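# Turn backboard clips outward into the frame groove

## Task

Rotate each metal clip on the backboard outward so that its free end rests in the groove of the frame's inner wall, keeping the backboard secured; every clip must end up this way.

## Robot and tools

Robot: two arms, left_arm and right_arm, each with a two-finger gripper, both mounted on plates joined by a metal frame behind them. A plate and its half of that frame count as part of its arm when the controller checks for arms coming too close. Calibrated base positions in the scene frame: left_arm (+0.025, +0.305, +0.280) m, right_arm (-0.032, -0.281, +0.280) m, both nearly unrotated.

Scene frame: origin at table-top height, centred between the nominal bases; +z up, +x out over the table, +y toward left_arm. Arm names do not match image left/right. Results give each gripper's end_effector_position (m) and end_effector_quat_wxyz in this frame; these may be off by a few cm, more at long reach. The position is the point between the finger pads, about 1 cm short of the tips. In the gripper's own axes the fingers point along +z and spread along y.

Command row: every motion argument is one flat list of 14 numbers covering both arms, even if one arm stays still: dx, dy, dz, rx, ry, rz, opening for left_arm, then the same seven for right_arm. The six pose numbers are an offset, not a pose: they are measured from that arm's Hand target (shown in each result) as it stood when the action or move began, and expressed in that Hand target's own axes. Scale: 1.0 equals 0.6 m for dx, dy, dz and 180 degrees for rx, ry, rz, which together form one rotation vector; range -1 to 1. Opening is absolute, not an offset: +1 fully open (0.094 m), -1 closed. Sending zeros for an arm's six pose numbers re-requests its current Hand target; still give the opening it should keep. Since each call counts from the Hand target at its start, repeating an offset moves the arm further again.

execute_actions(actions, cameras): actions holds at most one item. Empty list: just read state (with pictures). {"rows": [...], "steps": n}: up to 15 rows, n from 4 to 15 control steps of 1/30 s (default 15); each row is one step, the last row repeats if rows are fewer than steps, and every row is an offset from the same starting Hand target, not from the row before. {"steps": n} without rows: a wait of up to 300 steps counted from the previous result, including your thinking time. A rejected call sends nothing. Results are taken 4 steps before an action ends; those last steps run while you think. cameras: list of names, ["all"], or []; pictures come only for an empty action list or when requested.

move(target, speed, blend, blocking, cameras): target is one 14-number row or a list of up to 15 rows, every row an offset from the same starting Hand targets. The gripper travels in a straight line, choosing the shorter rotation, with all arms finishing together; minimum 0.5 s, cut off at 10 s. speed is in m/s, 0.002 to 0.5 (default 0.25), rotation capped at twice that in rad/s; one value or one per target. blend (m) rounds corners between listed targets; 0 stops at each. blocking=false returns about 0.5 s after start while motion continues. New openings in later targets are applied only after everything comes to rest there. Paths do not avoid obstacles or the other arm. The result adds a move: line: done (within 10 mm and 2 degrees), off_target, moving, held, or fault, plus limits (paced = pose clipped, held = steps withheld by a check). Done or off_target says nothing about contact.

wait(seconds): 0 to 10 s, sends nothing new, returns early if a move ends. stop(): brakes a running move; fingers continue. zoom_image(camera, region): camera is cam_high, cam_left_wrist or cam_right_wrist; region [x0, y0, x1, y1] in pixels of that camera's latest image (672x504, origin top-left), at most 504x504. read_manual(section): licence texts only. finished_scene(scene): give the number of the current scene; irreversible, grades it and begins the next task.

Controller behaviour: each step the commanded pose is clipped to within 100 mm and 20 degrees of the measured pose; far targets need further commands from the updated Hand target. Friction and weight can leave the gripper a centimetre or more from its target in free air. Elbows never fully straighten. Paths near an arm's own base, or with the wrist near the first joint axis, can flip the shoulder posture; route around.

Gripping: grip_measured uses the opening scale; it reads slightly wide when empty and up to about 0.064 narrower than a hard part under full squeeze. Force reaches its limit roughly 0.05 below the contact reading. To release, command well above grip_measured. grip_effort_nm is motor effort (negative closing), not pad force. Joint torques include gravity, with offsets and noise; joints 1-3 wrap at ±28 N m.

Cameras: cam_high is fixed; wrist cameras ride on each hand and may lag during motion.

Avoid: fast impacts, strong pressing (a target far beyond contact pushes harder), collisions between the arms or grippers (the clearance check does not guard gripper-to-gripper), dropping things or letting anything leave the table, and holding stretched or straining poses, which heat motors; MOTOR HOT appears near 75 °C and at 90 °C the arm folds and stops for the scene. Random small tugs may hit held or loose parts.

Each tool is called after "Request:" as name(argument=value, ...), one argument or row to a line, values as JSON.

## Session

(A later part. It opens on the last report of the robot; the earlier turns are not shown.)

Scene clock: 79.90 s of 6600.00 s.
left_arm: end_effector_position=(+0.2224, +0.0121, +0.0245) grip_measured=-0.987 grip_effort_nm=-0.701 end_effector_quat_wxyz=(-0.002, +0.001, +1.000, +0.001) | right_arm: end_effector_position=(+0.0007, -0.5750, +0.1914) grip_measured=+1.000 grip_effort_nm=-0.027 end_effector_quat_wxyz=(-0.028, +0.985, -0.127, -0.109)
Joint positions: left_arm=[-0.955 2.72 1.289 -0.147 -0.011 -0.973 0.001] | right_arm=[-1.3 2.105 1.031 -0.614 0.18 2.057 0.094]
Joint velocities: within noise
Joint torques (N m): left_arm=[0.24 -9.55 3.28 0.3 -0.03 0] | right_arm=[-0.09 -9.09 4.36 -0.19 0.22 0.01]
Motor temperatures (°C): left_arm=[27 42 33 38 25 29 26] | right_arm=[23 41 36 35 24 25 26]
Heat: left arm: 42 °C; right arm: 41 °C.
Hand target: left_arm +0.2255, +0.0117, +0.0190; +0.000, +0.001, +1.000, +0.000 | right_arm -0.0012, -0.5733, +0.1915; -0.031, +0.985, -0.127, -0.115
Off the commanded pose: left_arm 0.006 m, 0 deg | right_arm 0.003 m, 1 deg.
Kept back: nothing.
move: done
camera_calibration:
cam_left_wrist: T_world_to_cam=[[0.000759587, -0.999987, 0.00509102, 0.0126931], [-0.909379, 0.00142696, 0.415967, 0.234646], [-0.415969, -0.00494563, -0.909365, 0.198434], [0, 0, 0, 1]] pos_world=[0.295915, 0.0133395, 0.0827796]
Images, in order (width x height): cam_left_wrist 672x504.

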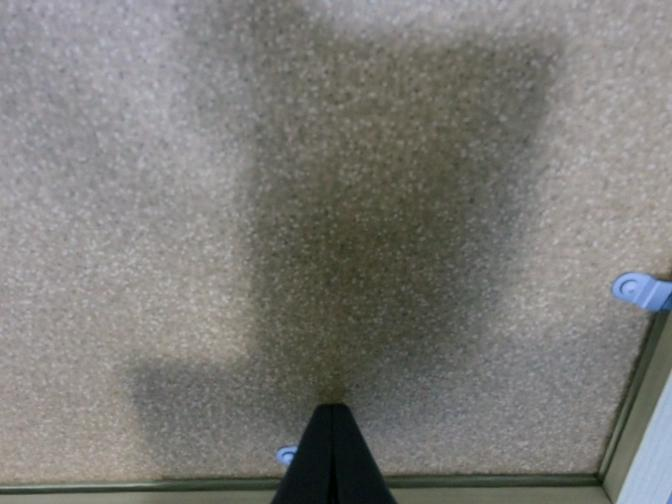

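Request:
move(
  target=[
    [0.015,0,0.001,0,0,0,-1, 0,0,0,0,0,0,1],
  ],
  speed=0.05,
  cameras=["cam_left_wrist"],
)

Request:
zoom_image(
  camera="cam_left_wrist",
  region=[240, 360, 400, 480],
)

Scene clock: 80.87 s of 6600.00 s.
left_arm: end_effector_position=(+0.2216, +0.0063, +0.0246) grip_measured=-0.987 grip_effort_nm=-0.701 end_effector_quat_wxyz=(+0.003, +0.002, +1.000, -0.006) | right_arm: end_effector_position=(+0.0007, -0.5750, +0.1914) grip_measured=+1.000 grip_effort_nm=-0.032 end_effector_quat_wxyz=(-0.028, +0.985, -0.127, -0.109)
Joint positions: left_arm=[-0.966 2.72 1.289 -0.129 -0.011 -0.981 0.001] | right_arm=[-1.3 2.105 1.031 -0.614 0.18 2.057 0.094]
Joint velocities: within noise
Joint torques (N m): left_arm=[-0.58 -9.96 1.55 0.32 -0.03 -0.11] | right_arm=[-0.05 -9.09 4.23 -0.2 0.17 -0.01]
Motor temperatures (°C): left_arm=[27 42 33 38 25 29 26] | right_arm=[23 41 36 35 24 25 26]
Heat: left arm: 42 °C; right arm: 41 °C.
Hand target: left_arm +0.2165, +0.0117, +0.0184; +0.000, +0.001, +1.000, +0.000 | right_arm -0.0012, -0.5733, +0.1915; -0.031, +0.985, -0.127, -0.115
Off the commanded pose: left_arm 0.010 m, 1 deg | right_arm 0.003 m, 1 deg.
Kept back: nothing.
move: done
camera_calibration:
cam_left_wrist: T_world_to_cam=[[-0.00179596, -0.999803, 0.0197714, 0.00706277], [-0.913411, 0.00968781, 0.406923, 0.234951], [-0.407034, -0.0173286, -0.913249, 0.196324], [0, 0, 0, 1]] pos_world=[0.29453, 0.00818724, 0.0835462]
Images, in order (width x height): cam_left_wrist 672x504.

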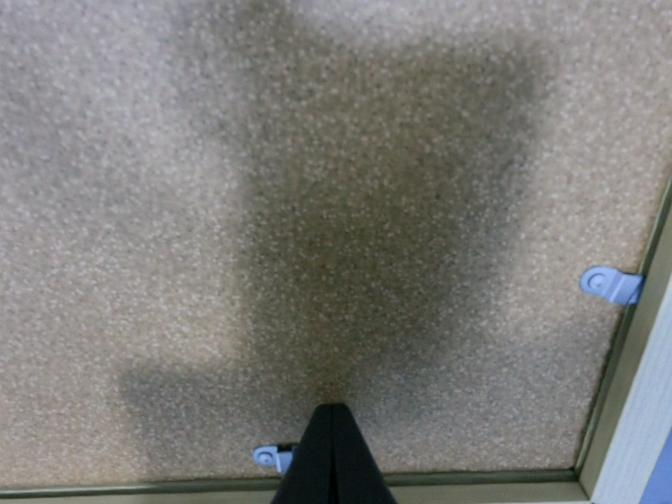

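Scaled by 3.150 from the camera's 672x504 image, which has a finer 960x720 frame.

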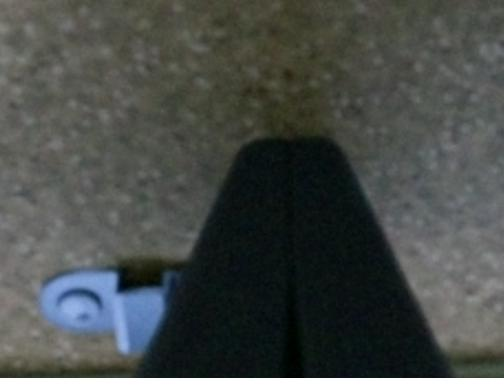

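Request:
move(
  target=[
    [0.008,0.009,0.000,0,0,0,-1, 0,0,0,0,0,0,1],
  ],
  speed=0.05,
  cameras=["cam_left_wrist"],
)

Request:
zoom_image(
  camera="cam_left_wrist",
  region=[240, 360, 400, 480],
)

Scene clock: 81.80 s of 6600.00 s.
left_arm: end_effector_position=(+0.2186, +0.0108, +0.0225) grip_measured=-0.987 grip_effort_nm=-0.701 end_effector_quat_wxyz=(+0.003, +0.000, +1.000, -0.007) | right_arm: end_effector_position=(+0.0007, -0.5750, +0.1914) grip_measured=+1.000 grip_effort_nm=-0.042 end_effector_quat_wxyz=(-0.028, +0.985, -0.127, -0.109)
Joint positions: left_arm=[-0.966 2.719 1.263 -0.102 -0.011 -0.985 0.001] | right_arm=[-1.3 2.105 1.031 -0.614 0.18 2.057 0.094]
Joint velocities: within noise
Joint torques (N m): left_arm=[-0.79 -10.51 0.9 0.33 -0.03 -0.1] | right_arm=[-0.12 -9.01 4.45 -0.16 0.2 0.01]
Motor temperatures (°C): left_arm=[27 42 33 38 25 29 26] | right_arm=[23 41 36 35 24 25 26]
Heat: left arm: 42 °C; right arm: 41 °C.
Hand target: left_arm +0.2117, +0.0171, +0.0185; +0.000, +0.001, +1.000, +0.000 | right_arm -0.0012, -0.5733, +0.1915; -0.031, +0.985, -0.127, -0.115
Off the commanded pose: left_arm 0.010 m, 1 deg | right_arm 0.003 m, 1 deg.
Kept back: nothing.
move: done
camera_calibration:
cam_left_wrist: T_world_to_cam=[[0.00240455, -0.999762, 0.0217054, 0.0106847], [-0.913936, 0.00661214, 0.405805, 0.233119], [-0.405851, -0.0208132, -0.913702, 0.193112], [0, 0, 0, 1]] pos_world=[0.291404, 0.01316, 0.0816143]
Images, in order (width x height): cam_left_wrist 672x504.

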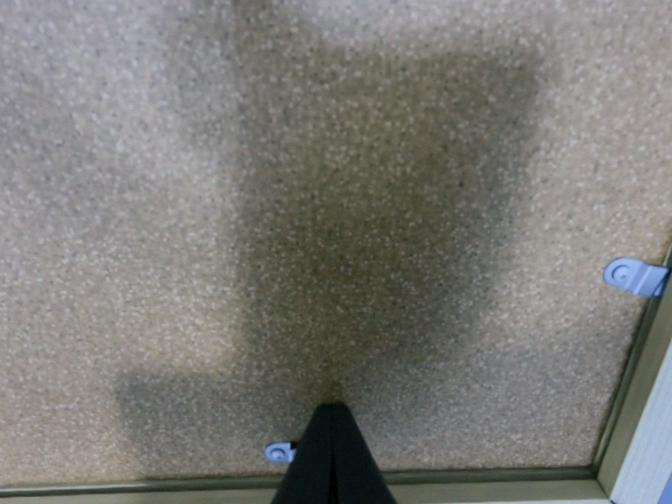

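Scaled by 3.150 from the camera's 672x504 image, which has a finer 960x720 frame.

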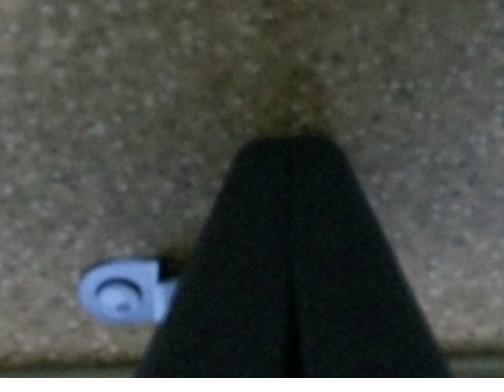

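Request:
move(
  target=[
    [0.008,0.0,0.000,0,0,0,-1, 0,0,0,0,0,0,1],
  ],
  speed=0.05,
  cameras=["cam_left_wrist"],
)

Request:
zoom_image(
  camera="cam_left_wrist",
  region=[240, 360, 400, 480],
)

Scene clock: 83.07 s of 6600.00 s.
left_arm: end_effector_position=(+0.2177, +0.0104, +0.0226) grip_measured=-0.987 grip_effort_nm=-0.696 end_effector_quat_wxyz=(+0.010, -0.001, +1.000, -0.008) | right_arm: end_effector_position=(+0.0007, -0.5750, +0.1914) grip_measured=+1.000 grip_effort_nm=-0.037 end_effector_quat_wxyz=(-0.028, +0.985, -0.127, -0.109)
Joint positions: left_arm=[-0.973 2.716 1.252 -0.085 -0.02 -0.996 0.001] | right_arm=[-1.3 2.105 1.031 -0.614 0.18 2.057 0.094]
Joint velocities: within noise
Joint torques (N m): left_arm=[-1.14 -10.51 0.73 0.27 0.06 -0.11] | right_arm=[-0.03 -9.05 4.31 -0.13 0.18 -0.04]
Motor temperatures (°C): left_arm=[27 42 33 38 25 29 26] | right_arm=[23 41 36 35 24 25 26]
Heat: left arm: 42 °C; right arm: 41 °C.
Hand target: left_arm +0.2069, +0.0170, +0.0185; +0.000, +0.001, +1.000, +0.000 | right_arm -0.0012, -0.5733, +0.1915; -0.031, +0.985, -0.127, -0.115
Off the commanded pose: left_arm 0.013 m, 1 deg | right_arm 0.003 m, 1 deg.
Kept back: nothing.
move: off_target (left_arm)
camera_calibration:
cam_left_wrist: T_world_to_cam=[[0.00547262, -0.999691, 0.0242611, 0.00955024], [-0.918907, 0.00454236, 0.394449, 0.233695], [-0.394437, -0.0244524, -0.918598, 0.190505], [0, 0, 0, 1]] pos_world=[0.289834, 0.0131441, 0.0825853]
Images, in order (width x height): cam_left_wrist 672x504.

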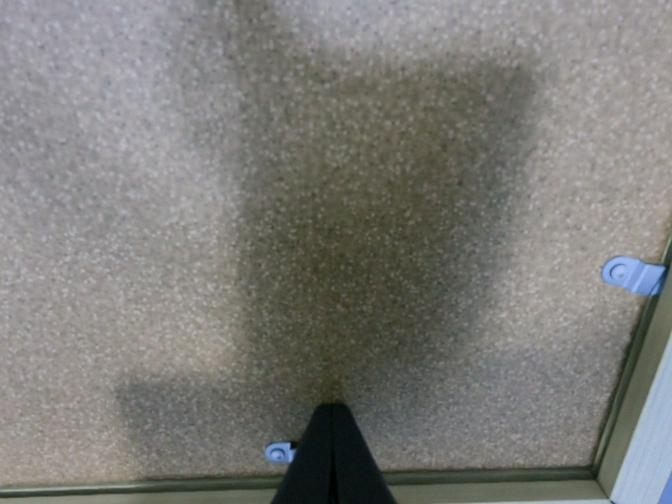

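Scaled by 3.150 from the camera's 672x504 image, which has a finer 960x720 frame.

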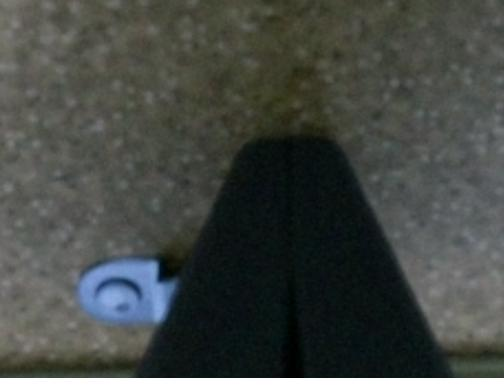

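Request:
zoom_image(
  camera="cam_left_wrist",
  region=[120, 424, 280, 504],
)

Request:
zoom_image(
  camera="cam_left_wrist",
  region=[560, 240, 672, 352],
)

Scaled by 3.150 from the camera's 672x504 image, which has a finer 960x720 frame.

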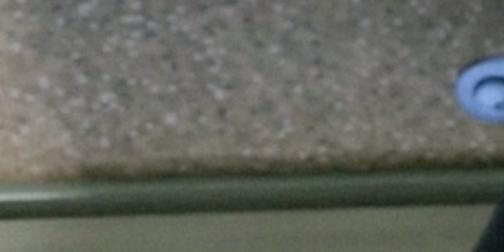

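Scaled by 4.500 from the camera's 672x504 image, which has a finer 960x720 frame.

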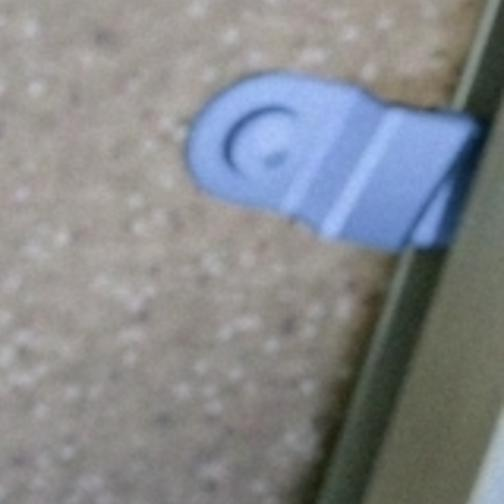

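Request:
move(
  target=[
    [-0.02,-0.01,0,0,0,0,-1, 0,0,0,0,0,0,1],
    [-0.05,-0.01,-0.05,0,0,0,-1, 0,0,0,0,0,0,1],
  ],
  speed=0.1,
  cameras=["cam_left_wrist"],
)

Scene clock: 85.73 s of 6600.00 s.
left_arm: end_effector_position=(+0.2308, +0.0192, +0.0397) grip_measured=-0.987 grip_effort_nm=-0.701 end_effector_quat_wxyz=(-0.004, -0.003, +1.000, +0.008) | right_arm: end_effector_position=(+0.0007, -0.5750, +0.1914) grip_measured=+1.000 grip_effort_nm=-0.037 end_effector_quat_wxyz=(-0.028, +0.985, -0.127, -0.109)
Joint positions: left_arm=[-0.927 2.67 1.275 -0.195 -0.016 -0.952 0.001] | right_arm=[-1.3 2.105 1.031 -0.614 0.18 2.057 0.094]
Joint velocities: within noise
Joint torques (N m): left_arm=[-0.13 -13.3 3.38 0.08 0.02 0.02] | right_arm=[-0.06 -9.07 4.46 -0.2 0.18 0.03]
Motor temperatures (°C): left_arm=[27 42 32 37 25 29 26] | right_arm=[23 41 36 35 24 25 26]
Heat: left arm: 42 °C; right arm: 41 °C.
Hand target: left_arm +0.2368, +0.0109, +0.0485; +0.000, +0.001, +1.000, +0.000 | right_arm -0.0012, -0.5733, +0.1915; -0.031, +0.985, -0.127, -0.115
Off the commanded pose: left_arm 0.013 m, 1 deg | right_arm 0.003 m, 1 deg.
Kept back: nothing.
move: off_target (left_arm)
camera_calibration:
cam_left_wrist: T_world_to_cam=[[0.00814871, -0.99993, -0.00862679, 0.0185349], [-0.90752, -0.011018, 0.419863, 0.235609], [-0.419929, 0.00440764, -0.907546, 0.21649], [0, 0, 0, 1]] pos_world=[0.30458, 0.0201753, 0.0977109]
Images, in order (width x height): cam_left_wrist 672x504.

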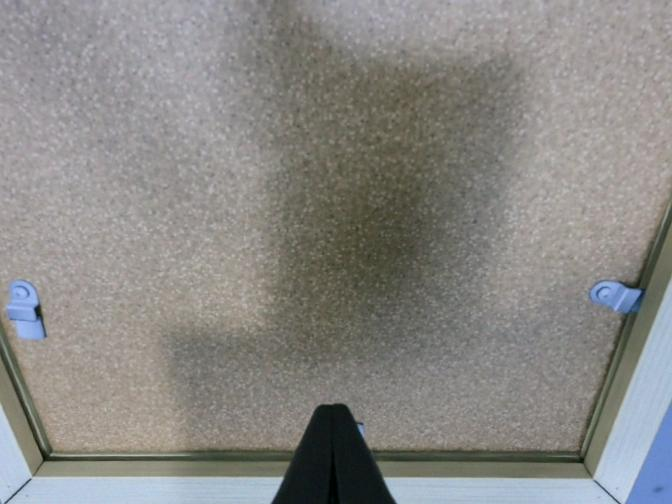

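Request:
move(
  target=[
    [0.0087,-0.0198,0.0308,0,0,0,-1, 0,0,0,0,0,0,1],
  ],
  speed=0.08,
  cameras=[],
)

Request:
move(
  target=[
    [0.006,0.0108,0.010,0,0,0,-1, 0,0,0,0,0,0,1],
  ],
  speed=0.05,
  cameras=["cam_left_wrist"],
)

Scene clock: 87.00 s of 6600.00 s.
left_arm: end_effector_position=(+0.2328, +0.0007, +0.0341) grip_measured=-0.987 grip_effort_nm=-0.696 end_effector_quat_wxyz=(+0.003, +0.003, +1.000, -0.002) | right_arm: end_effector_position=(+0.0007, -0.5750, +0.1914) grip_measured=+1.000 grip_effort_nm=-0.032 end_effector_quat_wxyz=(-0.028, +0.985, -0.127, -0.109)
Joint positions: left_arm=[-0.951 2.707 1.338 -0.199 -0.016 -0.966 0.001] | right_arm=[-1.3 2.105 1.031 -0.614 0.18 2.057 0.094]
Joint velocities: within noise
Joint torques (N m): left_arm=[-0.51 -10.13 3.75 0.17 0.02 -0.12] | right_arm=[-0.17 -8.87 4.27 -0.2 0.17 -0.02]
Motor temperatures (°C): left_arm=[27 42 32 37 25 29 26] | right_arm=[23 41 36 35 24 25 26]
Heat: left arm: 42 °C; right arm: 41 °C.
Hand target: left_arm +0.2317, -0.0009, +0.0301; +0.000, +0.001, +1.000, +0.000 | right_arm -0.0012, -0.5733, +0.1915; -0.031, +0.985, -0.127, -0.115
Off the commanded pose: left_arm 0.005 m, 0 deg | right_arm 0.003 m, 1 deg.
Kept back: nothing.
move: done
No camera images: "cameras" was empty.

Scene clock: 87.70 s of 6600.00 s.
left_arm: end_effector_position=(+0.2339, -0.0011, +0.0319) grip_measured=-0.987 grip_effort_nm=-0.701 end_effector_quat_wxyz=(+0.006, +0.002, +1.000, -0.007) | right_arm: end_effector_position=(+0.0007, -0.5750, +0.1914) grip_measured=+1.000 grip_effort_nm=-0.032 end_effector_quat_wxyz=(-0.028, +0.985, -0.127, -0.109)
Joint positions: left_arm=[-0.951 2.713 1.338 -0.181 -0.015 -0.967 0.001] | right_arm=[-1.3 2.105 1.031 -0.614 0.18 2.057 0.094]
Joint velocities: within noise
Joint torques (N m): left_arm=[-0.35 -9.95 1.7 0.32 0.01 -0.09] | right_arm=[-0.14 -8.98 4.26 -0.19 0.18 -0.02]
Motor temperatures (°C): left_arm=[27 42 32 37 25 29 26] | right_arm=[23 41 36 35 24 25 26]
Heat: left arm: 42 °C; right arm: 41 °C.
Hand target: left_arm +0.2280, +0.0056, +0.0240; +0.000, +0.001, +1.000, +0.000 | right_arm -0.0012, -0.5733, +0.1915; -0.031, +0.985, -0.127, -0.115
Off the commanded pose: left_arm 0.012 m, 1 deg | right_arm 0.003 m, 1 deg.
Kept back: nothing.
move: off_target (left_arm)
camera_calibration:
cam_left_wrist: T_world_to_cam=[[-0.00179347, -0.999792, 0.0203261, -0.000437826], [-0.915698, 0.00981028, 0.401748, 0.244007], [-0.401864, -0.017892, -0.915524, 0.206733], [0, 0, 0, 1]] pos_world=[0.306514, 0.000867357, 0.0912486]
Images, in order (width x height): cam_left_wrist 672x504.

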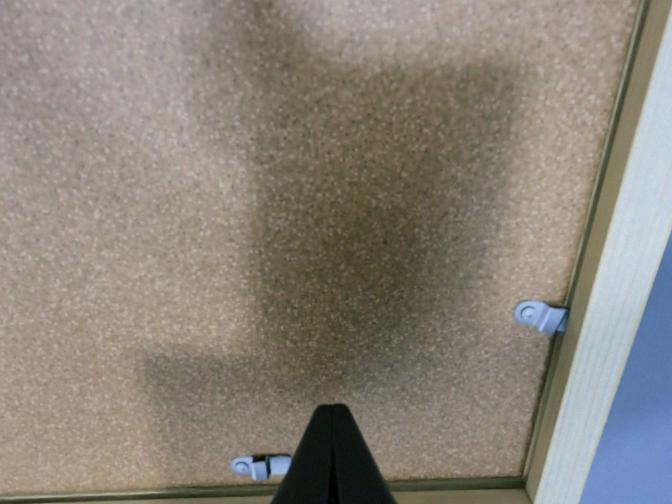

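Request:
move(
  target=[
    [0.004,0.007,0.00,0,0,0,-1, 0,0,0,0,0,0,1],
  ],
  speed=0.05,
  cameras=["cam_left_wrist"],
)

Request:
move(
  target=[
    [0.003,0.005,0.004,0,0,0,-1, 0,0,0,0,0,0,1],
  ],
  speed=0.05,
  cameras=["cam_left_wrist"],
)

Scene clock: 88.63 s of 6600.00 s.
left_arm: end_effector_position=(+0.2295, +0.0053, +0.0292) grip_measured=-0.987 grip_effort_nm=-0.701 end_effector_quat_wxyz=(+0.003, +0.002, +1.000, -0.003) | right_arm: end_effector_position=(+0.0007, -0.5750, +0.1914) grip_measured=+1.000 grip_effort_nm=-0.042 end_effector_quat_wxyz=(-0.028, +0.985, -0.127, -0.109)
Joint positions: left_arm=[-0.951 2.713 1.312 -0.163 -0.015 -0.967 0.001] | right_arm=[-1.3 2.105 1.031 -0.614 0.18 2.057 0.094]
Joint velocities: within noise
Joint torques (N m): left_arm=[-0.24 -10.37 1.66 0.32 0 -0.09] | right_arm=[0.05 -9.09 4.27 -0.19 0.2 0]
Motor temperatures (°C): left_arm=[27 42 32 37 25 29 26] | right_arm=[23 41 36 35 24 25 26]
Heat: left arm: 42 °C; right arm: 41 °C.
Hand target: left_arm +0.2256, +0.0099, +0.0240; +0.000, +0.001, +1.000, +0.000 | right_arm -0.0012, -0.5733, +0.1915; -0.031, +0.985, -0.127, -0.115
Off the commanded pose: left_arm 0.008 m, 1 deg | right_arm 0.003 m, 1 deg.
Kept back: nothing.
move: done
camera_calibration:
cam_left_wrist: T_world_to_cam=[[-0.00182212, -0.9999, 0.0140354, 0.0061919], [-0.913959, 0.0073608, 0.405739, 0.240481], [-0.405802, -0.0120885, -0.913881, 0.20344], [0, 0, 0, 1]] pos_world=[0.302358, 0.00688043, 0.0882607]
Images, in order (width x height): cam_left_wrist 672x504.

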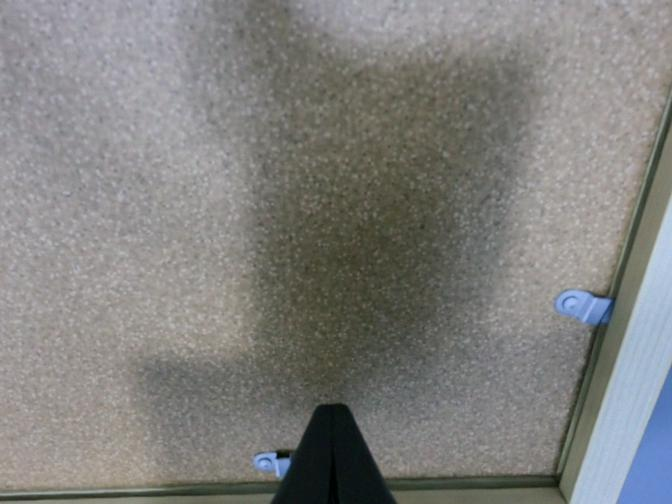

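Scene clock: 89.33 s of 6600.00 s.
left_arm: end_effector_position=(+0.2282, +0.0071, +0.0278) grip_measured=-0.987 grip_effort_nm=-0.701 end_effector_quat_wxyz=(+0.004, +0.002, +1.000, -0.005) | right_arm: end_effector_position=(+0.0007, -0.5750, +0.1914) grip_measured=+1.000 grip_effort_nm=-0.032 end_effector_quat_wxyz=(-0.028, +0.985, -0.127, -0.109)
Joint positions: left_arm=[-0.951 2.713 1.299 -0.146 -0.015 -0.967 0.001] | right_arm=[-1.3 2.105 1.031 -0.614 0.18 2.057 0.094]
Joint velocities: within noise
Joint torques (N m): left_arm=[-0.18 -10.04 1.61 0.34 0.01 -0.08] | right_arm=[0.08 -9.2 4.3 -0.19 0.23 -0.06]
Motor temperatures (°C): left_arm=[27 42 32 37 25 29 26] | right_arm=[23 41 36 35 24 25 26]
Heat: left arm: 42 °C; right arm: 41 °C.
Hand target: left_arm +0.2238, +0.0129, +0.0215; +0.000, +0.001, +1.000, +0.000 | right_arm -0.0012, -0.5733, +0.1915; -0.031, +0.985, -0.127, -0.115
Off the commanded pose: left_arm 0.010 m, 1 deg | right_arm 0.003 m, 1 deg.
Kept back: nothing.
move: done
camera_calibration:
cam_left_wrist: T_world_to_cam=[[-0.00180587, -0.999856, 0.0168663, 0.00796482], [-0.914744, 0.0084662, 0.403946, 0.240057], [-0.404031, -0.0146989, -0.914627, 0.201371], [0, 0, 0, 1]] pos_world=[0.300965, 0.00889123, 0.087075]
Images, in order (width x height): cam_left_wrist 672x504.

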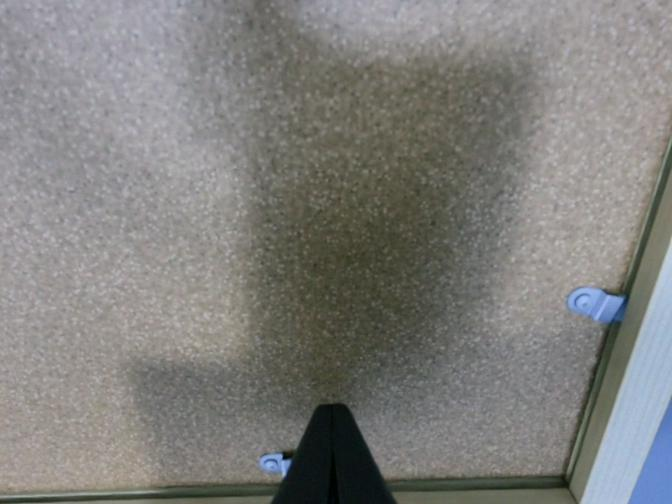

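Request:
move(
  target=[
    [0.0055,0.0075,0.007,0,0,0,-1, 0,0,0,0,0,0,1],
  ],
  speed=0.05,
  cameras=[],
)

Scene clock: 90.30 s of 6600.00 s.
left_arm: end_effector_position=(+0.2256, +0.0109, +0.0246) grip_measured=-0.987 grip_effort_nm=-0.701 end_effector_quat_wxyz=(+0.005, +0.002, +1.000, -0.006) | right_arm: end_effector_position=(+0.0007, -0.5750, +0.1914) grip_measured=+1.000 grip_effort_nm=-0.037 end_effector_quat_wxyz=(-0.028, +0.985, -0.127, -0.109)
Joint positions: left_arm=[-0.951 2.717 1.279 -0.12 -0.015 -0.967 0.001] | right_arm=[-1.3 2.105 1.031 -0.614 0.18 2.057 0.094]
Joint velocities: within noise
Joint torques (N m): left_arm=[-0.23 -9.66 1.5 0.35 0.02 -0.08] | right_arm=[0.01 -8.94 4.34 -0.2 0.15 -0.01]
Motor temperatures (°C): left_arm=[27 42 32 37 25 29 26] | right_arm=[23 41 36 35 24 25 26]
Heat: left arm: 42 °C; right arm: 41 °C.
Hand target: left_arm +0.2206, +0.0173, +0.0174; +0.000, +0.001, +1.000, +0.000 | right_arm -0.0012, -0.5733, +0.1915; -0.031, +0.985, -0.127, -0.115
Off the commanded pose: left_arm 0.011 m, 1 deg | right_arm 0.003 m, 1 deg.
Kept back: nothing.
move: off_target (left_arm)
No camera images: "cameras" was empty.

Request:
move(
  target=[
    [0.013,-0.001,0.001,0,0,0,-1, 0,0,0,0,0,0,1],
  ],
  speed=0.05,
  cameras=["cam_left_wrist"],
)

Request:
zoom_image(
  camera="cam_left_wrist",
  region=[240, 384, 400, 504],
)

Scene clock: 91.30 s of 6600.00 s.
left_arm: end_effector_position=(+0.2191, +0.0113, +0.0231) grip_measured=-0.987 grip_effort_nm=-0.706 end_effector_quat_wxyz=(+0.005, +0.002, +1.000, -0.006) | right_arm: end_effector_position=(+0.0007, -0.5750, +0.1914) grip_measured=+1.000 grip_effort_nm=-0.037 end_effector_quat_wxyz=(-0.028, +0.985, -0.127, -0.109)
Joint positions: left_arm=[-0.965 2.717 1.263 -0.105 -0.014 -0.981 0.001] | right_arm=[-1.3 2.105 1.031 -0.614 0.18 2.057 0.094]
Joint velocities: within noise
Joint torques (N m): left_arm=[-0.65 -9.76 1.36 0.34 0 -0.1] | right_arm=[-0.09 -8.96 4.38 -0.19 0.19 -0.02]
Motor temperatures (°C): left_arm=[27 42 32 37 25 29 26] | right_arm=[23 41 36 35 24 25 26]
Heat: left arm: 42 °C; right arm: 41 °C.
Hand target: left_arm +0.2128, +0.0167, +0.0168; +0.000, +0.001, +1.000, +0.000 | right_arm -0.0012, -0.5733, +0.1915; -0.031, +0.985, -0.127, -0.115
Off the commanded pose: left_arm 0.010 m, 1 deg | right_arm 0.003 m, 1 deg.
Kept back: nothing.
move: done
camera_calibration:
cam_left_wrist: T_world_to_cam=[[-0.00103677, -0.999822, 0.0188237, 0.0120196], [-0.914831, 0.00854997, 0.403746, 0.233606], [-0.403835, -0.0168019, -0.914678, 0.19342], [0, 0, 0, 1]] pos_world=[0.291832, 0.01327, 0.0823733]
Images, in order (width x height): cam_left_wrist 672x504.

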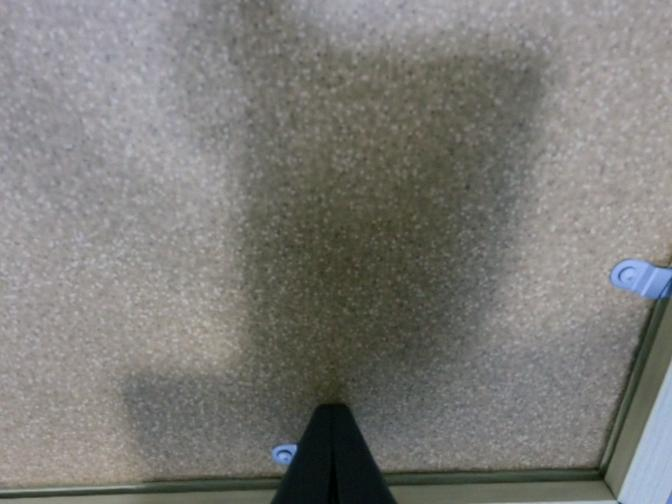

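Scaled by 3.150 from the camera's 672x504 image, which has a finer 960x720 frame.

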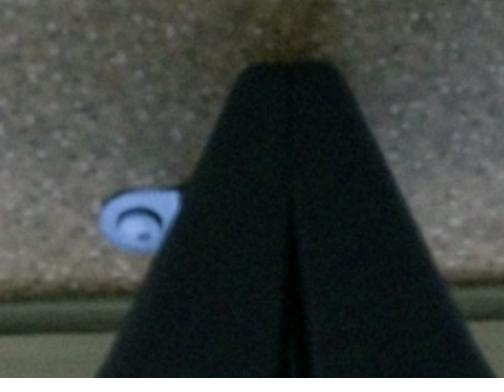

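Request:
move(
  target=[
    [0.009,-0.001,0.000,0,0,0,-1, 0,0,0,0,0,0,1],
  ],
  speed=0.05,
  cameras=["cam_left_wrist"],
)

Request:
zoom_image(
  camera="cam_left_wrist",
  region=[240, 384, 400, 504],
)

Scene clock: 92.33 s of 6600.00 s.
left_arm: end_effector_position=(+0.2182, +0.0116, +0.0226) grip_measured=-0.987 grip_effort_nm=-0.696 end_effector_quat_wxyz=(+0.009, -0.002, +1.000, -0.004) | right_arm: end_effector_position=(+0.0007, -0.5750, +0.1914) grip_measured=+1.000 grip_effort_nm=-0.032 end_effector_quat_wxyz=(-0.028, +0.985, -0.127, -0.109)
Joint positions: left_arm=[-0.972 2.717 1.256 -0.095 -0.024 -0.995 0.001] | right_arm=[-1.3 2.105 1.031 -0.614 0.18 2.057 0.094]
Joint velocities: within noise
Joint torques (N m): left_arm=[-1.22 -9.98 0.96 0.34 0.11 -0.09] | right_arm=[-0.02 -8.96 4.38 -0.18 0.2 -0.03]
Motor temperatures (°C): left_arm=[27 42 32 37 25 29 26] | right_arm=[23 41 36 35 24 25 26]
Heat: left arm: 42 °C; right arm: 41 °C.
Hand target: left_arm +0.2073, +0.0162, +0.0168; +0.000, +0.001, +1.000, +0.000 | right_arm -0.0012, -0.5733, +0.1915; -0.031, +0.985, -0.127, -0.115
Off the commanded pose: left_arm 0.013 m, 1 deg | right_arm 0.003 m, 1 deg.
Kept back: nothing.
move: off_target (left_arm)
camera_calibration:
cam_left_wrist: T_world_to_cam=[[0.00585614, -0.999852, 0.0162034, 0.0108496], [-0.918813, 0.00101478, 0.394692, 0.234102], [-0.39465, -0.0171992, -0.918671, 0.19066], [0, 0, 0, 1]] pos_world=[0.290276, 0.0138896, 0.0825794]
Images, in order (width x height): cam_left_wrist 672x504.

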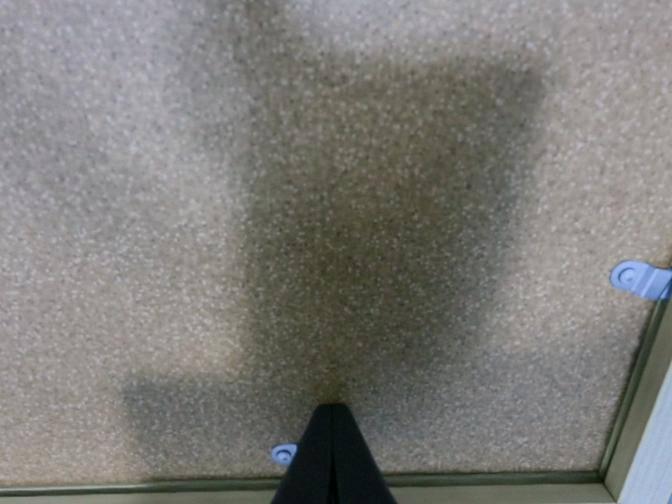

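Scaled by 3.150 from the camera's 672x504 image, which has a finer 960x720 frame.

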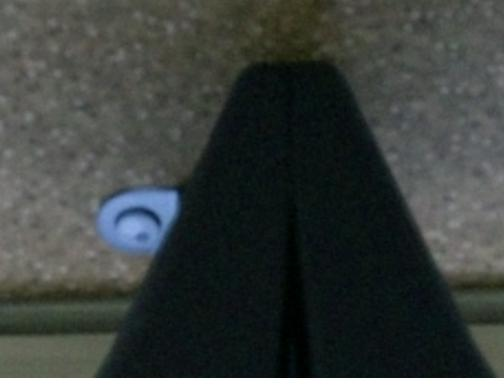

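Request:
move(
  target=[
    [0.01,0.00,0.000,0,0,0,-1, 0,0,0,0,0,0,1],
  ],
  speed=0.05,
  cameras=["cam_left_wrist"],
)

Request:
zoom_image(
  camera="cam_left_wrist",
  region=[240, 384, 400, 504],
)

Scene clock: 93.27 s of 6600.00 s.
left_arm: end_effector_position=(+0.2153, +0.0112, +0.0223) grip_measured=-0.987 grip_effort_nm=-0.701 end_effector_quat_wxyz=(+0.015, -0.002, +1.000, -0.004) | right_arm: end_effector_position=(+0.0007, -0.5750, +0.1914) grip_measured=+1.000 grip_effort_nm=-0.042 end_effector_quat_wxyz=(-0.028, +0.985, -0.127, -0.109)
Joint positions: left_arm=[-0.985 2.715 1.244 -0.08 -0.035 -1.01 0.001] | right_arm=[-1.3 2.105 1.031 -0.614 0.18 2.057 0.094]
Joint velocities: within noise
Joint torques (N m): left_arm=[-1.37 -10.06 0.7 0.3 0.22 -0.11] | right_arm=[-0.2 -9.06 4.51 -0.18 0.17 -0.01]
Motor temperatures (°C): left_arm=[27 42 32 37 25 29 26] | right_arm=[23 41 36 35 24 25 26]
Heat: left arm: 42 °C; right arm: 41 °C.
Hand target: left_arm +0.2012, +0.0162, +0.0167; +0.000, +0.001, +1.000, +0.000 | right_arm -0.0012, -0.5733, +0.1915; -0.031, +0.985, -0.127, -0.115
Off the commanded pose: left_arm 0.016 m, 2 deg | right_arm 0.003 m, 1 deg.
Kept back: nothing.
move: off_target (left_arm)
camera_calibration:
cam_left_wrist: T_world_to_cam=[[0.00747919, -0.999857, 0.0151518, 0.010167], [-0.923357, -0.00108871, 0.383941, 0.232796], [-0.38387, -0.0168621, -0.923233, 0.187032], [0, 0, 0, 1]] pos_world=[0.286673, 0.0135728, 0.0831405]
Images, in order (width x height): cam_left_wrist 672x504.

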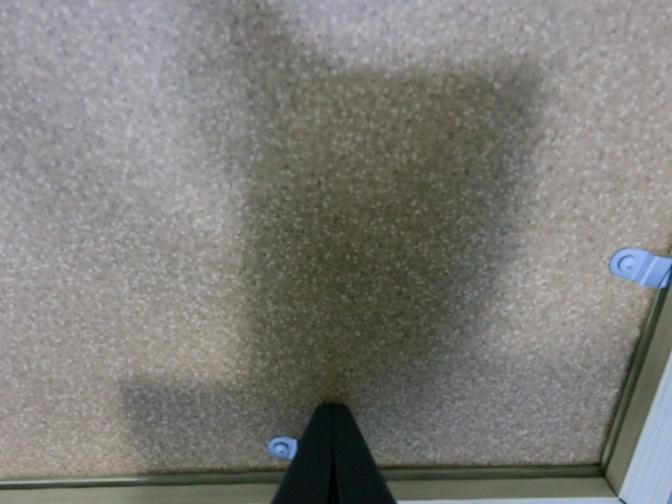

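Scaled by 3.150 from the camera's 672x504 image, which has a finer 960x720 frame.

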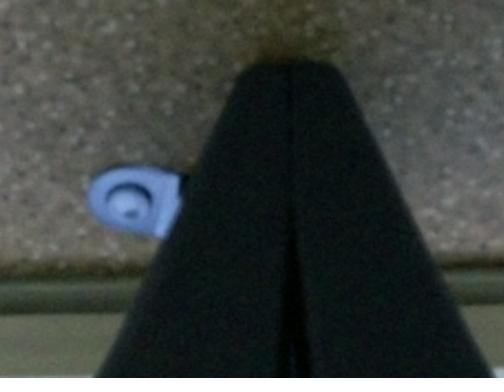

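Request:
move(
  target=[
    [0.008,0.00,0.000,0,0,0,-1, 0,0,0,0,0,0,1],
  ],
  speed=0.05,
  cameras=["cam_left_wrist"],
)

Request:
zoom_image(
  camera="cam_left_wrist",
  region=[240, 384, 400, 504],
)

Scene clock: 94.20 s of 6600.00 s.
left_arm: end_effector_position=(+0.2123, +0.0113, +0.0223) grip_measured=-0.987 grip_effort_nm=-0.696 end_effector_quat_wxyz=(+0.019, -0.003, +1.000, -0.004) | right_arm: end_effector_position=(+0.0007, -0.5750, +0.1914) grip_measured=+1.000 grip_effort_nm=-0.032 end_effector_quat_wxyz=(-0.028, +0.985, -0.127, -0.109)
Joint positions: left_arm=[-0.996 2.713 1.233 -0.068 -0.041 -1.022 0.001] | right_arm=[-1.3 2.105 1.031 -0.614 0.18 2.057 0.094]
Joint velocities: within noise
Joint torques (N m): left_arm=[-1.5 -10.02 0.64 0.28 0.29 -0.09] | right_arm=[-0.05 -9.02 4.4 -0.18 0.18 0]
Motor temperatures (°C): left_arm=[27 42 32 37 25 29 26] | right_arm=[23 41 36 35 24 25 26]
Heat: left arm: 42 °C; right arm: 41 °C.
Hand target: left_arm +0.1965, +0.0162, +0.0167; +0.000, +0.001, +1.000, +0.000 | right_arm -0.0012, -0.5733, +0.1915; -0.031, +0.985, -0.127, -0.115
Off the commanded pose: left_arm 0.017 m, 2 deg | right_arm 0.003 m, 1 deg.
Kept back: nothing.
move: off_target (left_arm)
camera_calibration:
cam_left_wrist: T_world_to_cam=[[0.00946753, -0.999842, 0.0150639, 0.00982591], [-0.925942, -0.00307794, 0.377654, 0.230762], [-0.377548, -0.0175237, -0.925824, 0.184578], [0, 0, 0, 1]] pos_world=[0.283266, 0.0137691, 0.0835912]
Images, in order (width x height): cam_left_wrist 672x504.

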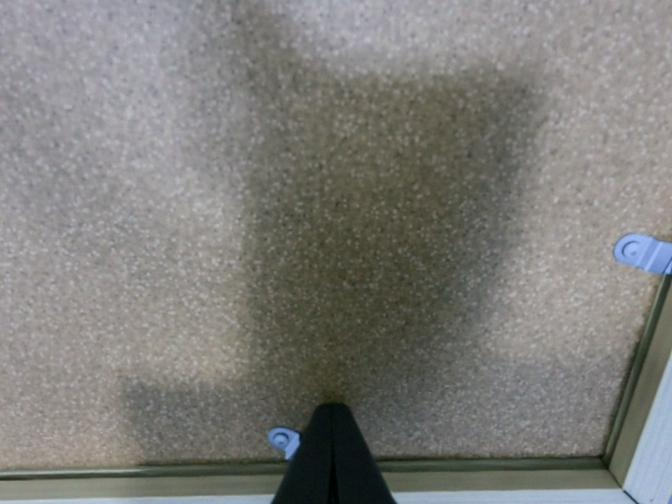

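Scaled by 3.150 from the camera's 672x504 image, which has a finer 960x720 frame.

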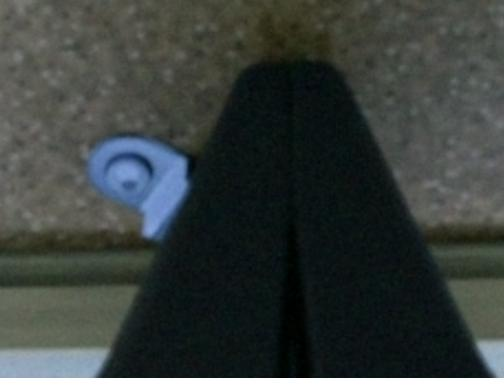

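Request:
move(
  target=[
    [0.006,0.00,0.000,0,0,0,-1, 0,0,0,0,0,0,1],
    [0.008,0.006,0.000,0,0,0,-1, 0,0,0,0,0,0,1],
  ],
  speed=0.05,
  cameras=["cam_left_wrist"],
)

Request:
zoom_image(
  camera="cam_left_wrist",
  region=[240, 384, 400, 504],
)

Scene clock: 99.03 s of 6600.00 s.
left_arm: end_effector_position=(+0.2085, +0.0106, +0.0218) grip_measured=-0.987 grip_effort_nm=-0.696 end_effector_quat_wxyz=(+0.023, -0.003, +1.000, -0.010) | right_arm: end_effector_position=(+0.0007, -0.5750, +0.1914) grip_measured=+1.000 grip_effort_nm=-0.032 end_effector_quat_wxyz=(-0.028, +0.985, -0.127, -0.109)
Joint positions: left_arm=[-1.007 2.709 1.209 -0.032 -0.043 -1.031 0.001] | right_arm=[-1.3 2.105 1.031 -0.614 0.18 2.057 0.094]
Joint velocities: within noise
Joint torques (N m): left_arm=[-1.16 -10.13 0.43 0.17 0.31 -0.1] | right_arm=[-0.2 -9.05 4.33 -0.19 0.16 0]
Motor temperatures (°C): left_arm=[27 42 32 37 25 29 27] | right_arm=[23 41 35 34 24 25 26]
Heat: left arm: 42 °C; right arm: 41 °C.
Hand target: left_arm +0.1917, +0.0199, +0.0167; +0.000, +0.001, +1.000, +0.000 | right_arm -0.0012, -0.5733, +0.1915; -0.031, +0.985, -0.127, -0.115
Off the commanded pose: left_arm 0.020 m, 3 deg | right_arm 0.003 m, 1 deg.
Kept back: nothing.
move: off_target (left_arm)
camera_calibration:
cam_left_wrist: T_world_to_cam=[[0.00722779, -0.999587, 0.0278262, 0.00936365], [-0.929398, 0.00355359, 0.369063, 0.228311], [-0.369009, -0.0285291, -0.928988, 0.181063], [0, 0, 0, 1]] pos_world=[0.278938, 0.013714, 0.0836838]
Images, in order (width x height): cam_left_wrist 672x504.

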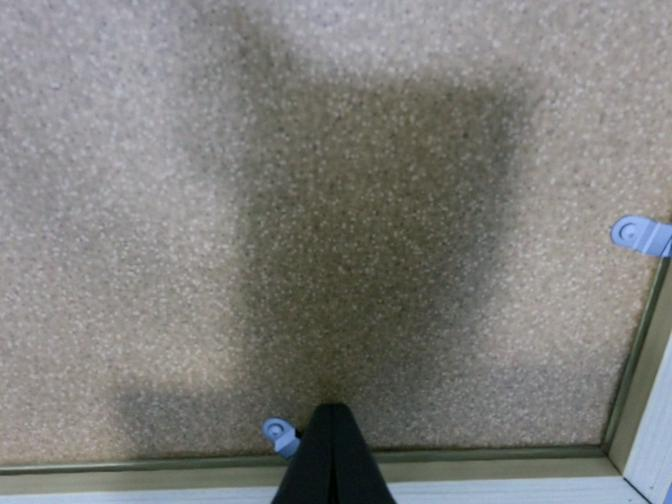

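Scaled by 3.150 from the camera's 672x504 image, which has a finer 960x720 frame.

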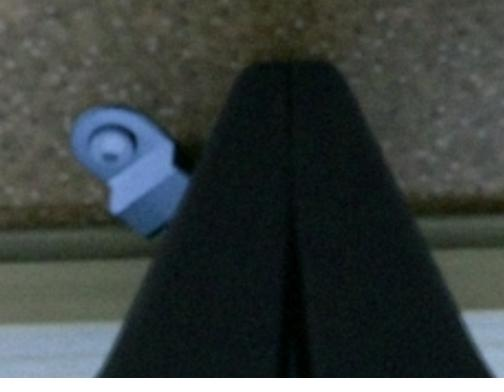

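Request:
execute_actions(
  actions=[],
  cameras=["cam_left_wrist"],
)

Scene clock: 99.93 s of 6600.00 s.
left_arm: end_effector_position=(+0.2086, +0.0105, +0.0219) grip_measured=-0.987 grip_effort_nm=-0.701 end_effector_quat_wxyz=(+0.024, -0.003, +1.000, -0.011) | right_arm: end_effector_position=(+0.0007, -0.5750, +0.1914) grip_measured=+1.000 grip_effort_nm=-0.042 end_effector_quat_wxyz=(-0.028, +0.985, -0.127, -0.109)
Joint positions: left_arm=[-1.007 2.709 1.208 -0.032 -0.043 -1.031 0.001] | right_arm=[-1.3 2.105 1.031 -0.614 0.18 2.057 0.094]
Joint velocities: within noise
Joint torques (N m): left_arm=[-1.17 -10.1 0.47 0.17 0.3 -0.11] | right_arm=[-0.06 -9.05 4.4 -0.2 0.17 -0.03]
Motor temperatures (°C): left_arm=[27 42 32 37 25 29 27] | right_arm=[23 41 35 34 24 25 25]
Heat: left arm: 42 °C; right arm: 41 °C.
Hand target: left_arm +0.1918, +0.0197, +0.0168; +0.000, +0.001, +1.000, +0.000 | right_arm -0.0012, -0.5733, +0.1915; -0.031, +0.985, -0.127, -0.115
Off the commanded pose: left_arm 0.020 m, 3 deg | right_arm 0.003 m, 1 deg.
Steps of this call (1-27: nothing new was sent). Readings (end_effector_position of left_arm | right_arm):
1: (+0.2085, +0.0106, +0.0218) | (+0.0007, -0.5750, +0.1914)
2: (+0.2086, +0.0104, +0.0219) | (+0.0007, -0.5750, +0.1914)
4: (+0.2086, +0.0104, +0.0219) | (+0.0007, -0.5750, +0.1914)
8: (+0.2085, +0.0106, +0.0219) | (+0.0007, -0.5750, +0.1914)
27: the state above
camera_calibration:
cam_left_wrist: T_world_to_cam=[[0.00722679, -0.999568, 0.0284815, 0.00922111], [-0.929543, 0.00378497, 0.368693, 0.228382], [-0.368642, -0.0291393, -0.929115, 0.181113], [0, 0, 0, 1]] pos_world=[0.27899, 0.0136302, 0.0838086]
Images, in order (width x height): cam_left_wrist 672x504.

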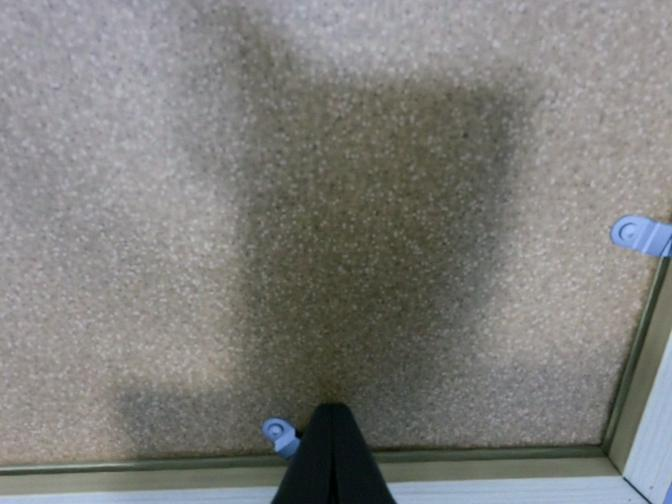

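Request:
move(
  target=[
    [0,0.0,-0.04,0,0,0,-1,0,0,0,0,0,0,1],
    [-0.035,0.01,-0.07,0,0,0,-0.36,0,0,0,0,0,0,1],
  ],
  speed=0.12,
  cameras=["cam_left_wrist"],
)

Scene clock: 101.90 s of 6600.00 s.
left_arm: end_effector_position=(+0.2130, +0.0269, +0.0528) grip_measured=-0.363 grip_effort_nm=0.159 end_effector_quat_wxyz=(+0.001, -0.004, +1.000, +0.000) | right_arm: end_effector_position=(+0.0007, -0.5750, +0.1914) grip_measured=+1.000 grip_effort_nm=-0.037 end_effector_quat_wxyz=(-0.028, +0.985, -0.127, -0.109)
Joint positions: left_arm=[-0.957 2.594 1.15 -0.129 -0.015 -0.985 0.03] | right_arm=[-1.3 2.105 1.031 -0.614 0.18 2.057 0.094]
Joint velocities: within noise
Joint torques (N m): left_arm=[-0.32 -12.55 1.77 0.09 0.01 0.02] | right_arm=[-0.05 -9.06 4.4 -0.16 0.21 -0.01]
Motor temperatures (°C): left_arm=[27 42 32 37 25 29 27] | right_arm=[23 41 35 34 24 25 25]
Heat: left arm: 42 °C; right arm: 41 °C.
Hand target: left_arm +0.2127, +0.0257, +0.0588; +0.000, +0.001, +1.000, +0.000 | right_arm -0.0012, -0.5733, +0.1915; -0.031, +0.985, -0.127, -0.115
Off the commanded pose: left_arm 0.006 m, 1 deg | right_arm 0.003 m, 1 deg.
Kept back: nothing.
move: done
camera_calibration:
cam_left_wrist: T_world_to_cam=[[0.010696, -0.999921, 0.00656788, 0.025158], [-0.911861, -0.00705814, 0.410438, 0.215306], [-0.410359, -0.010379, -0.911865, 0.219418], [0, 0, 0, 1]] pos_world=[0.2861, 0.028953, 0.111545]
Images, in order (width x height): cam_left_wrist 672x504.

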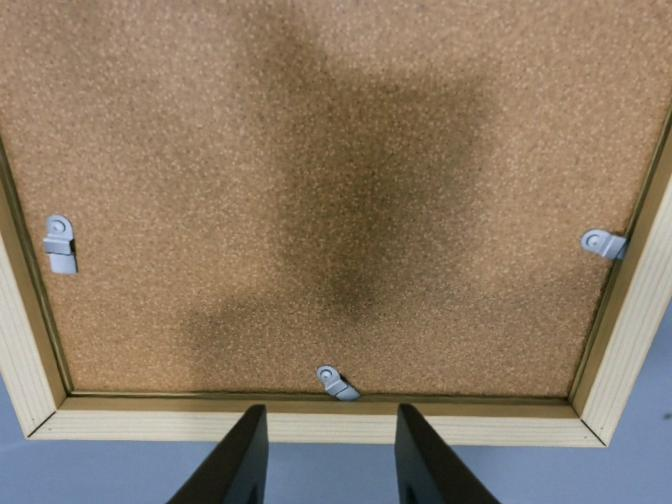

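Request:
move(
  target=[0.0167,0.0,0.035,0,0,0,-0.36,0,0,0,0,0,0,1],
  speed=0.12,
  cameras=["cam_left_wrist"],
)

Scene clock: 103.20 s of 6600.00 s.
left_arm: end_effector_position=(+0.2050, +0.0256, +0.0424) grip_measured=-0.363 grip_effort_nm=0.159 end_effector_quat_wxyz=(+0.001, +0.002, +1.000, +0.000) | right_arm: end_effector_position=(+0.0007, -0.5750, +0.1914) grip_measured=+1.000 grip_effort_nm=-0.037 end_effector_quat_wxyz=(-0.028, +0.985, -0.127, -0.109)
Joint positions: left_arm=[-0.978 2.627 1.15 -0.095 -0.015 -0.994 0.03] | right_arm=[-1.3 2.105 1.031 -0.614 0.18 2.057 0.094]
Joint velocities: within noise
Joint torques (N m): left_arm=[-0.53 -9.32 2.03 0.32 0.01 -0.09] | right_arm=[-0.01 -9.13 4.48 -0.19 0.21 -0.01]
Motor temperatures (°C): left_arm=[27 42 32 37 25 29 26] | right_arm=[23 41 35 34 24 25 25]
Heat: left arm: 42 °C; right arm: 41 °C.
Hand target: left_arm +0.2027, +0.0258, +0.0378; +0.000, +0.001, +1.000, +0.000 | right_arm -0.0012, -0.5733, +0.1915; -0.031, +0.985, -0.127, -0.115
Off the commanded pose: left_arm 0.005 m, 0 deg | right_arm 0.003 m, 1 deg.
Kept back: nothing.
move: done
camera_calibration:
cam_left_wrist: T_world_to_cam=[[-0.00188796, -0.999973, 0.0071122, 0.0265201], [-0.912053, 0.00463838, 0.410046, 0.212086], [-0.410068, -0.00571256, -0.912037, 0.206429], [0, 0, 0, 1]] pos_world=[0.278134, 0.0267149, 0.101117]
Images, in order (width x height): cam_left_wrist 672x504.

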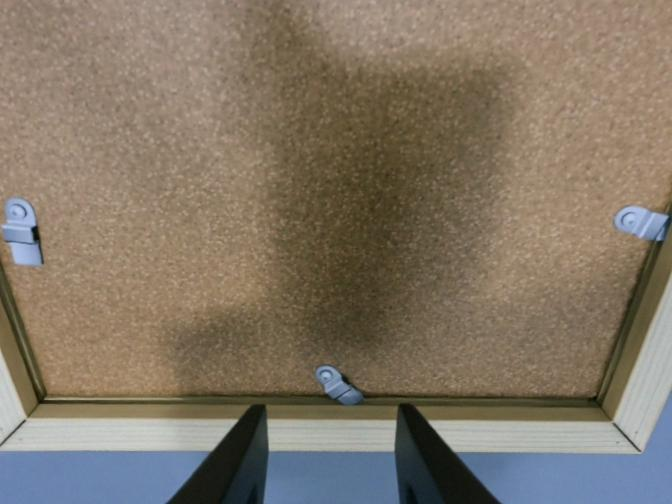

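Request:
move(
  target=[-0.002,0.0005,0.025,0,0,0,-0.36,0,0,0,0,0,0,1],
  speed=0.06,
  cameras=["cam_left_wrist"],
)

Scene clock: 104.30 s of 6600.00 s.
left_arm: end_effector_position=(+0.2029, +0.0285, +0.0273) grip_measured=-0.363 grip_effort_nm=0.159 end_effector_quat_wxyz=(-0.001, +0.002, +1.000, +0.003) | right_arm: end_effector_position=(+0.0007, -0.5750, +0.1914) grip_measured=+1.000 grip_effort_nm=-0.037 end_effector_quat_wxyz=(-0.028, +0.985, -0.127, -0.109)
Joint positions: left_arm=[-0.978 2.68 1.167 -0.067 -0.015 -0.994 0.03] | right_arm=[-1.3 2.105 1.031 -0.614 0.18 2.057 0.094]
Joint velocities: within noise
Joint torques (N m): left_arm=[-0.18 -9.16 2.77 0.29 0.02 -0.07] | right_arm=[-0.12 -9.16 4.25 -0.21 0.18 0]
Motor temperatures (°C): left_arm=[27 42 32 37 25 29 26] | right_arm=[23 41 35 34 24 25 25]
Heat: left arm: 42 °C; right arm: 41 °C.
Hand target: left_arm +0.2039, +0.0261, +0.0228; +0.000, +0.001, +1.000, +0.000 | right_arm -0.0012, -0.5733, +0.1915; -0.031, +0.985, -0.127, -0.115
Off the commanded pose: left_arm 0.005 m, 0 deg | right_arm 0.003 m, 1 deg.
Kept back: nothing.
move: done
camera_calibration:
cam_left_wrist: T_world_to_cam=[[-0.00158253, -0.999998, 0.00134661, 0.0296785], [-0.910523, 0.0019977, 0.413453, 0.21596], [-0.413454, -0.000571813, -0.910525, 0.192336], [0, 0, 0, 1]] pos_world=[0.276206, 0.029357, 0.0857978]
Images, in order (width x height): cam_left_wrist 672x504.

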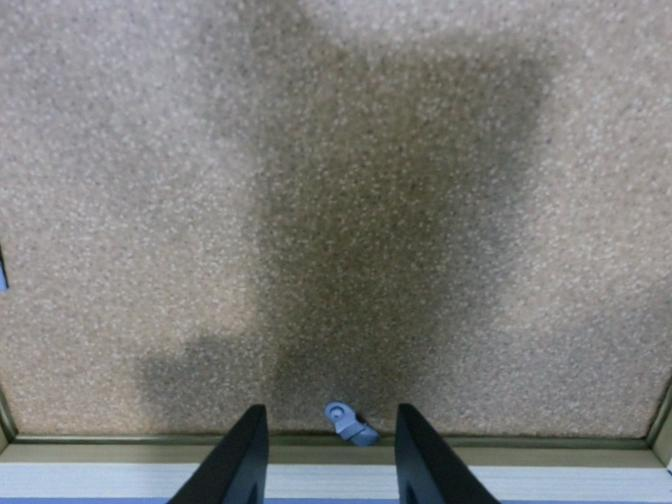

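Request:
move(
  target=[-0.010,-0.008,0.006,0,0,0,-0.36,0,0,0,0,0,0,1],
  speed=0.06,
  cameras=["cam_left_wrist"],
)

Scene clock: 105.33 s of 6600.00 s.
left_arm: end_effector_position=(+0.2099, +0.0175, +0.0244) grip_measured=-0.363 grip_effort_nm=0.159 end_effector_quat_wxyz=(+0.005, +0.002, +1.000, -0.006) | right_arm: end_effector_position=(+0.0007, -0.5750, +0.1914) grip_measured=+1.000 grip_effort_nm=-0.037 end_effector_quat_wxyz=(-0.028, +0.985, -0.127, -0.109)
Joint positions: left_arm=[-0.978 2.699 1.209 -0.067 -0.015 -0.994 0.03] | right_arm=[-1.3 2.105 1.031 -0.614 0.18 2.057 0.094]
Joint velocities: within noise
Joint torques (N m): left_arm=[0.38 -9.29 2.93 0.16 0.01 -0.01] | right_arm=[-0.08 -9.02 4.26 -0.21 0.19 -0.02]
Motor temperatures (°C): left_arm=[27 42 32 37 25 29 26] | right_arm=[23 41 35 34 24 25 25]
Heat: left arm: 42 °C; right arm: 41 °C.
Hand target: left_arm +0.2100, +0.0212, +0.0192; +0.000, +0.001, +1.000, +0.000 | right_arm -0.0012, -0.5733, +0.1915; -0.031, +0.985, -0.127, -0.115
Off the commanded pose: left_arm 0.006 m, 1 deg | right_arm 0.003 m, 1 deg.
Kept back: nothing.
move: done
camera_calibration:
cam_left_wrist: T_world_to_cam=[[-0.00141429, -0.9998, 0.0199269, 0.0181929], [-0.915412, 0.00931532, 0.40241, 0.224752], [-0.402515, -0.0176722, -0.915243, 0.190744], [0, 0, 0, 1]] pos_world=[0.282544, 0.0194665, 0.0837723]
Images, in order (width x height): cam_left_wrist 672x504.

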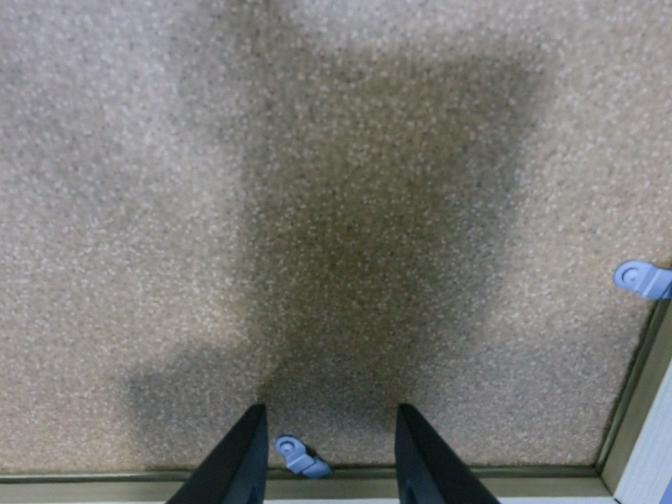

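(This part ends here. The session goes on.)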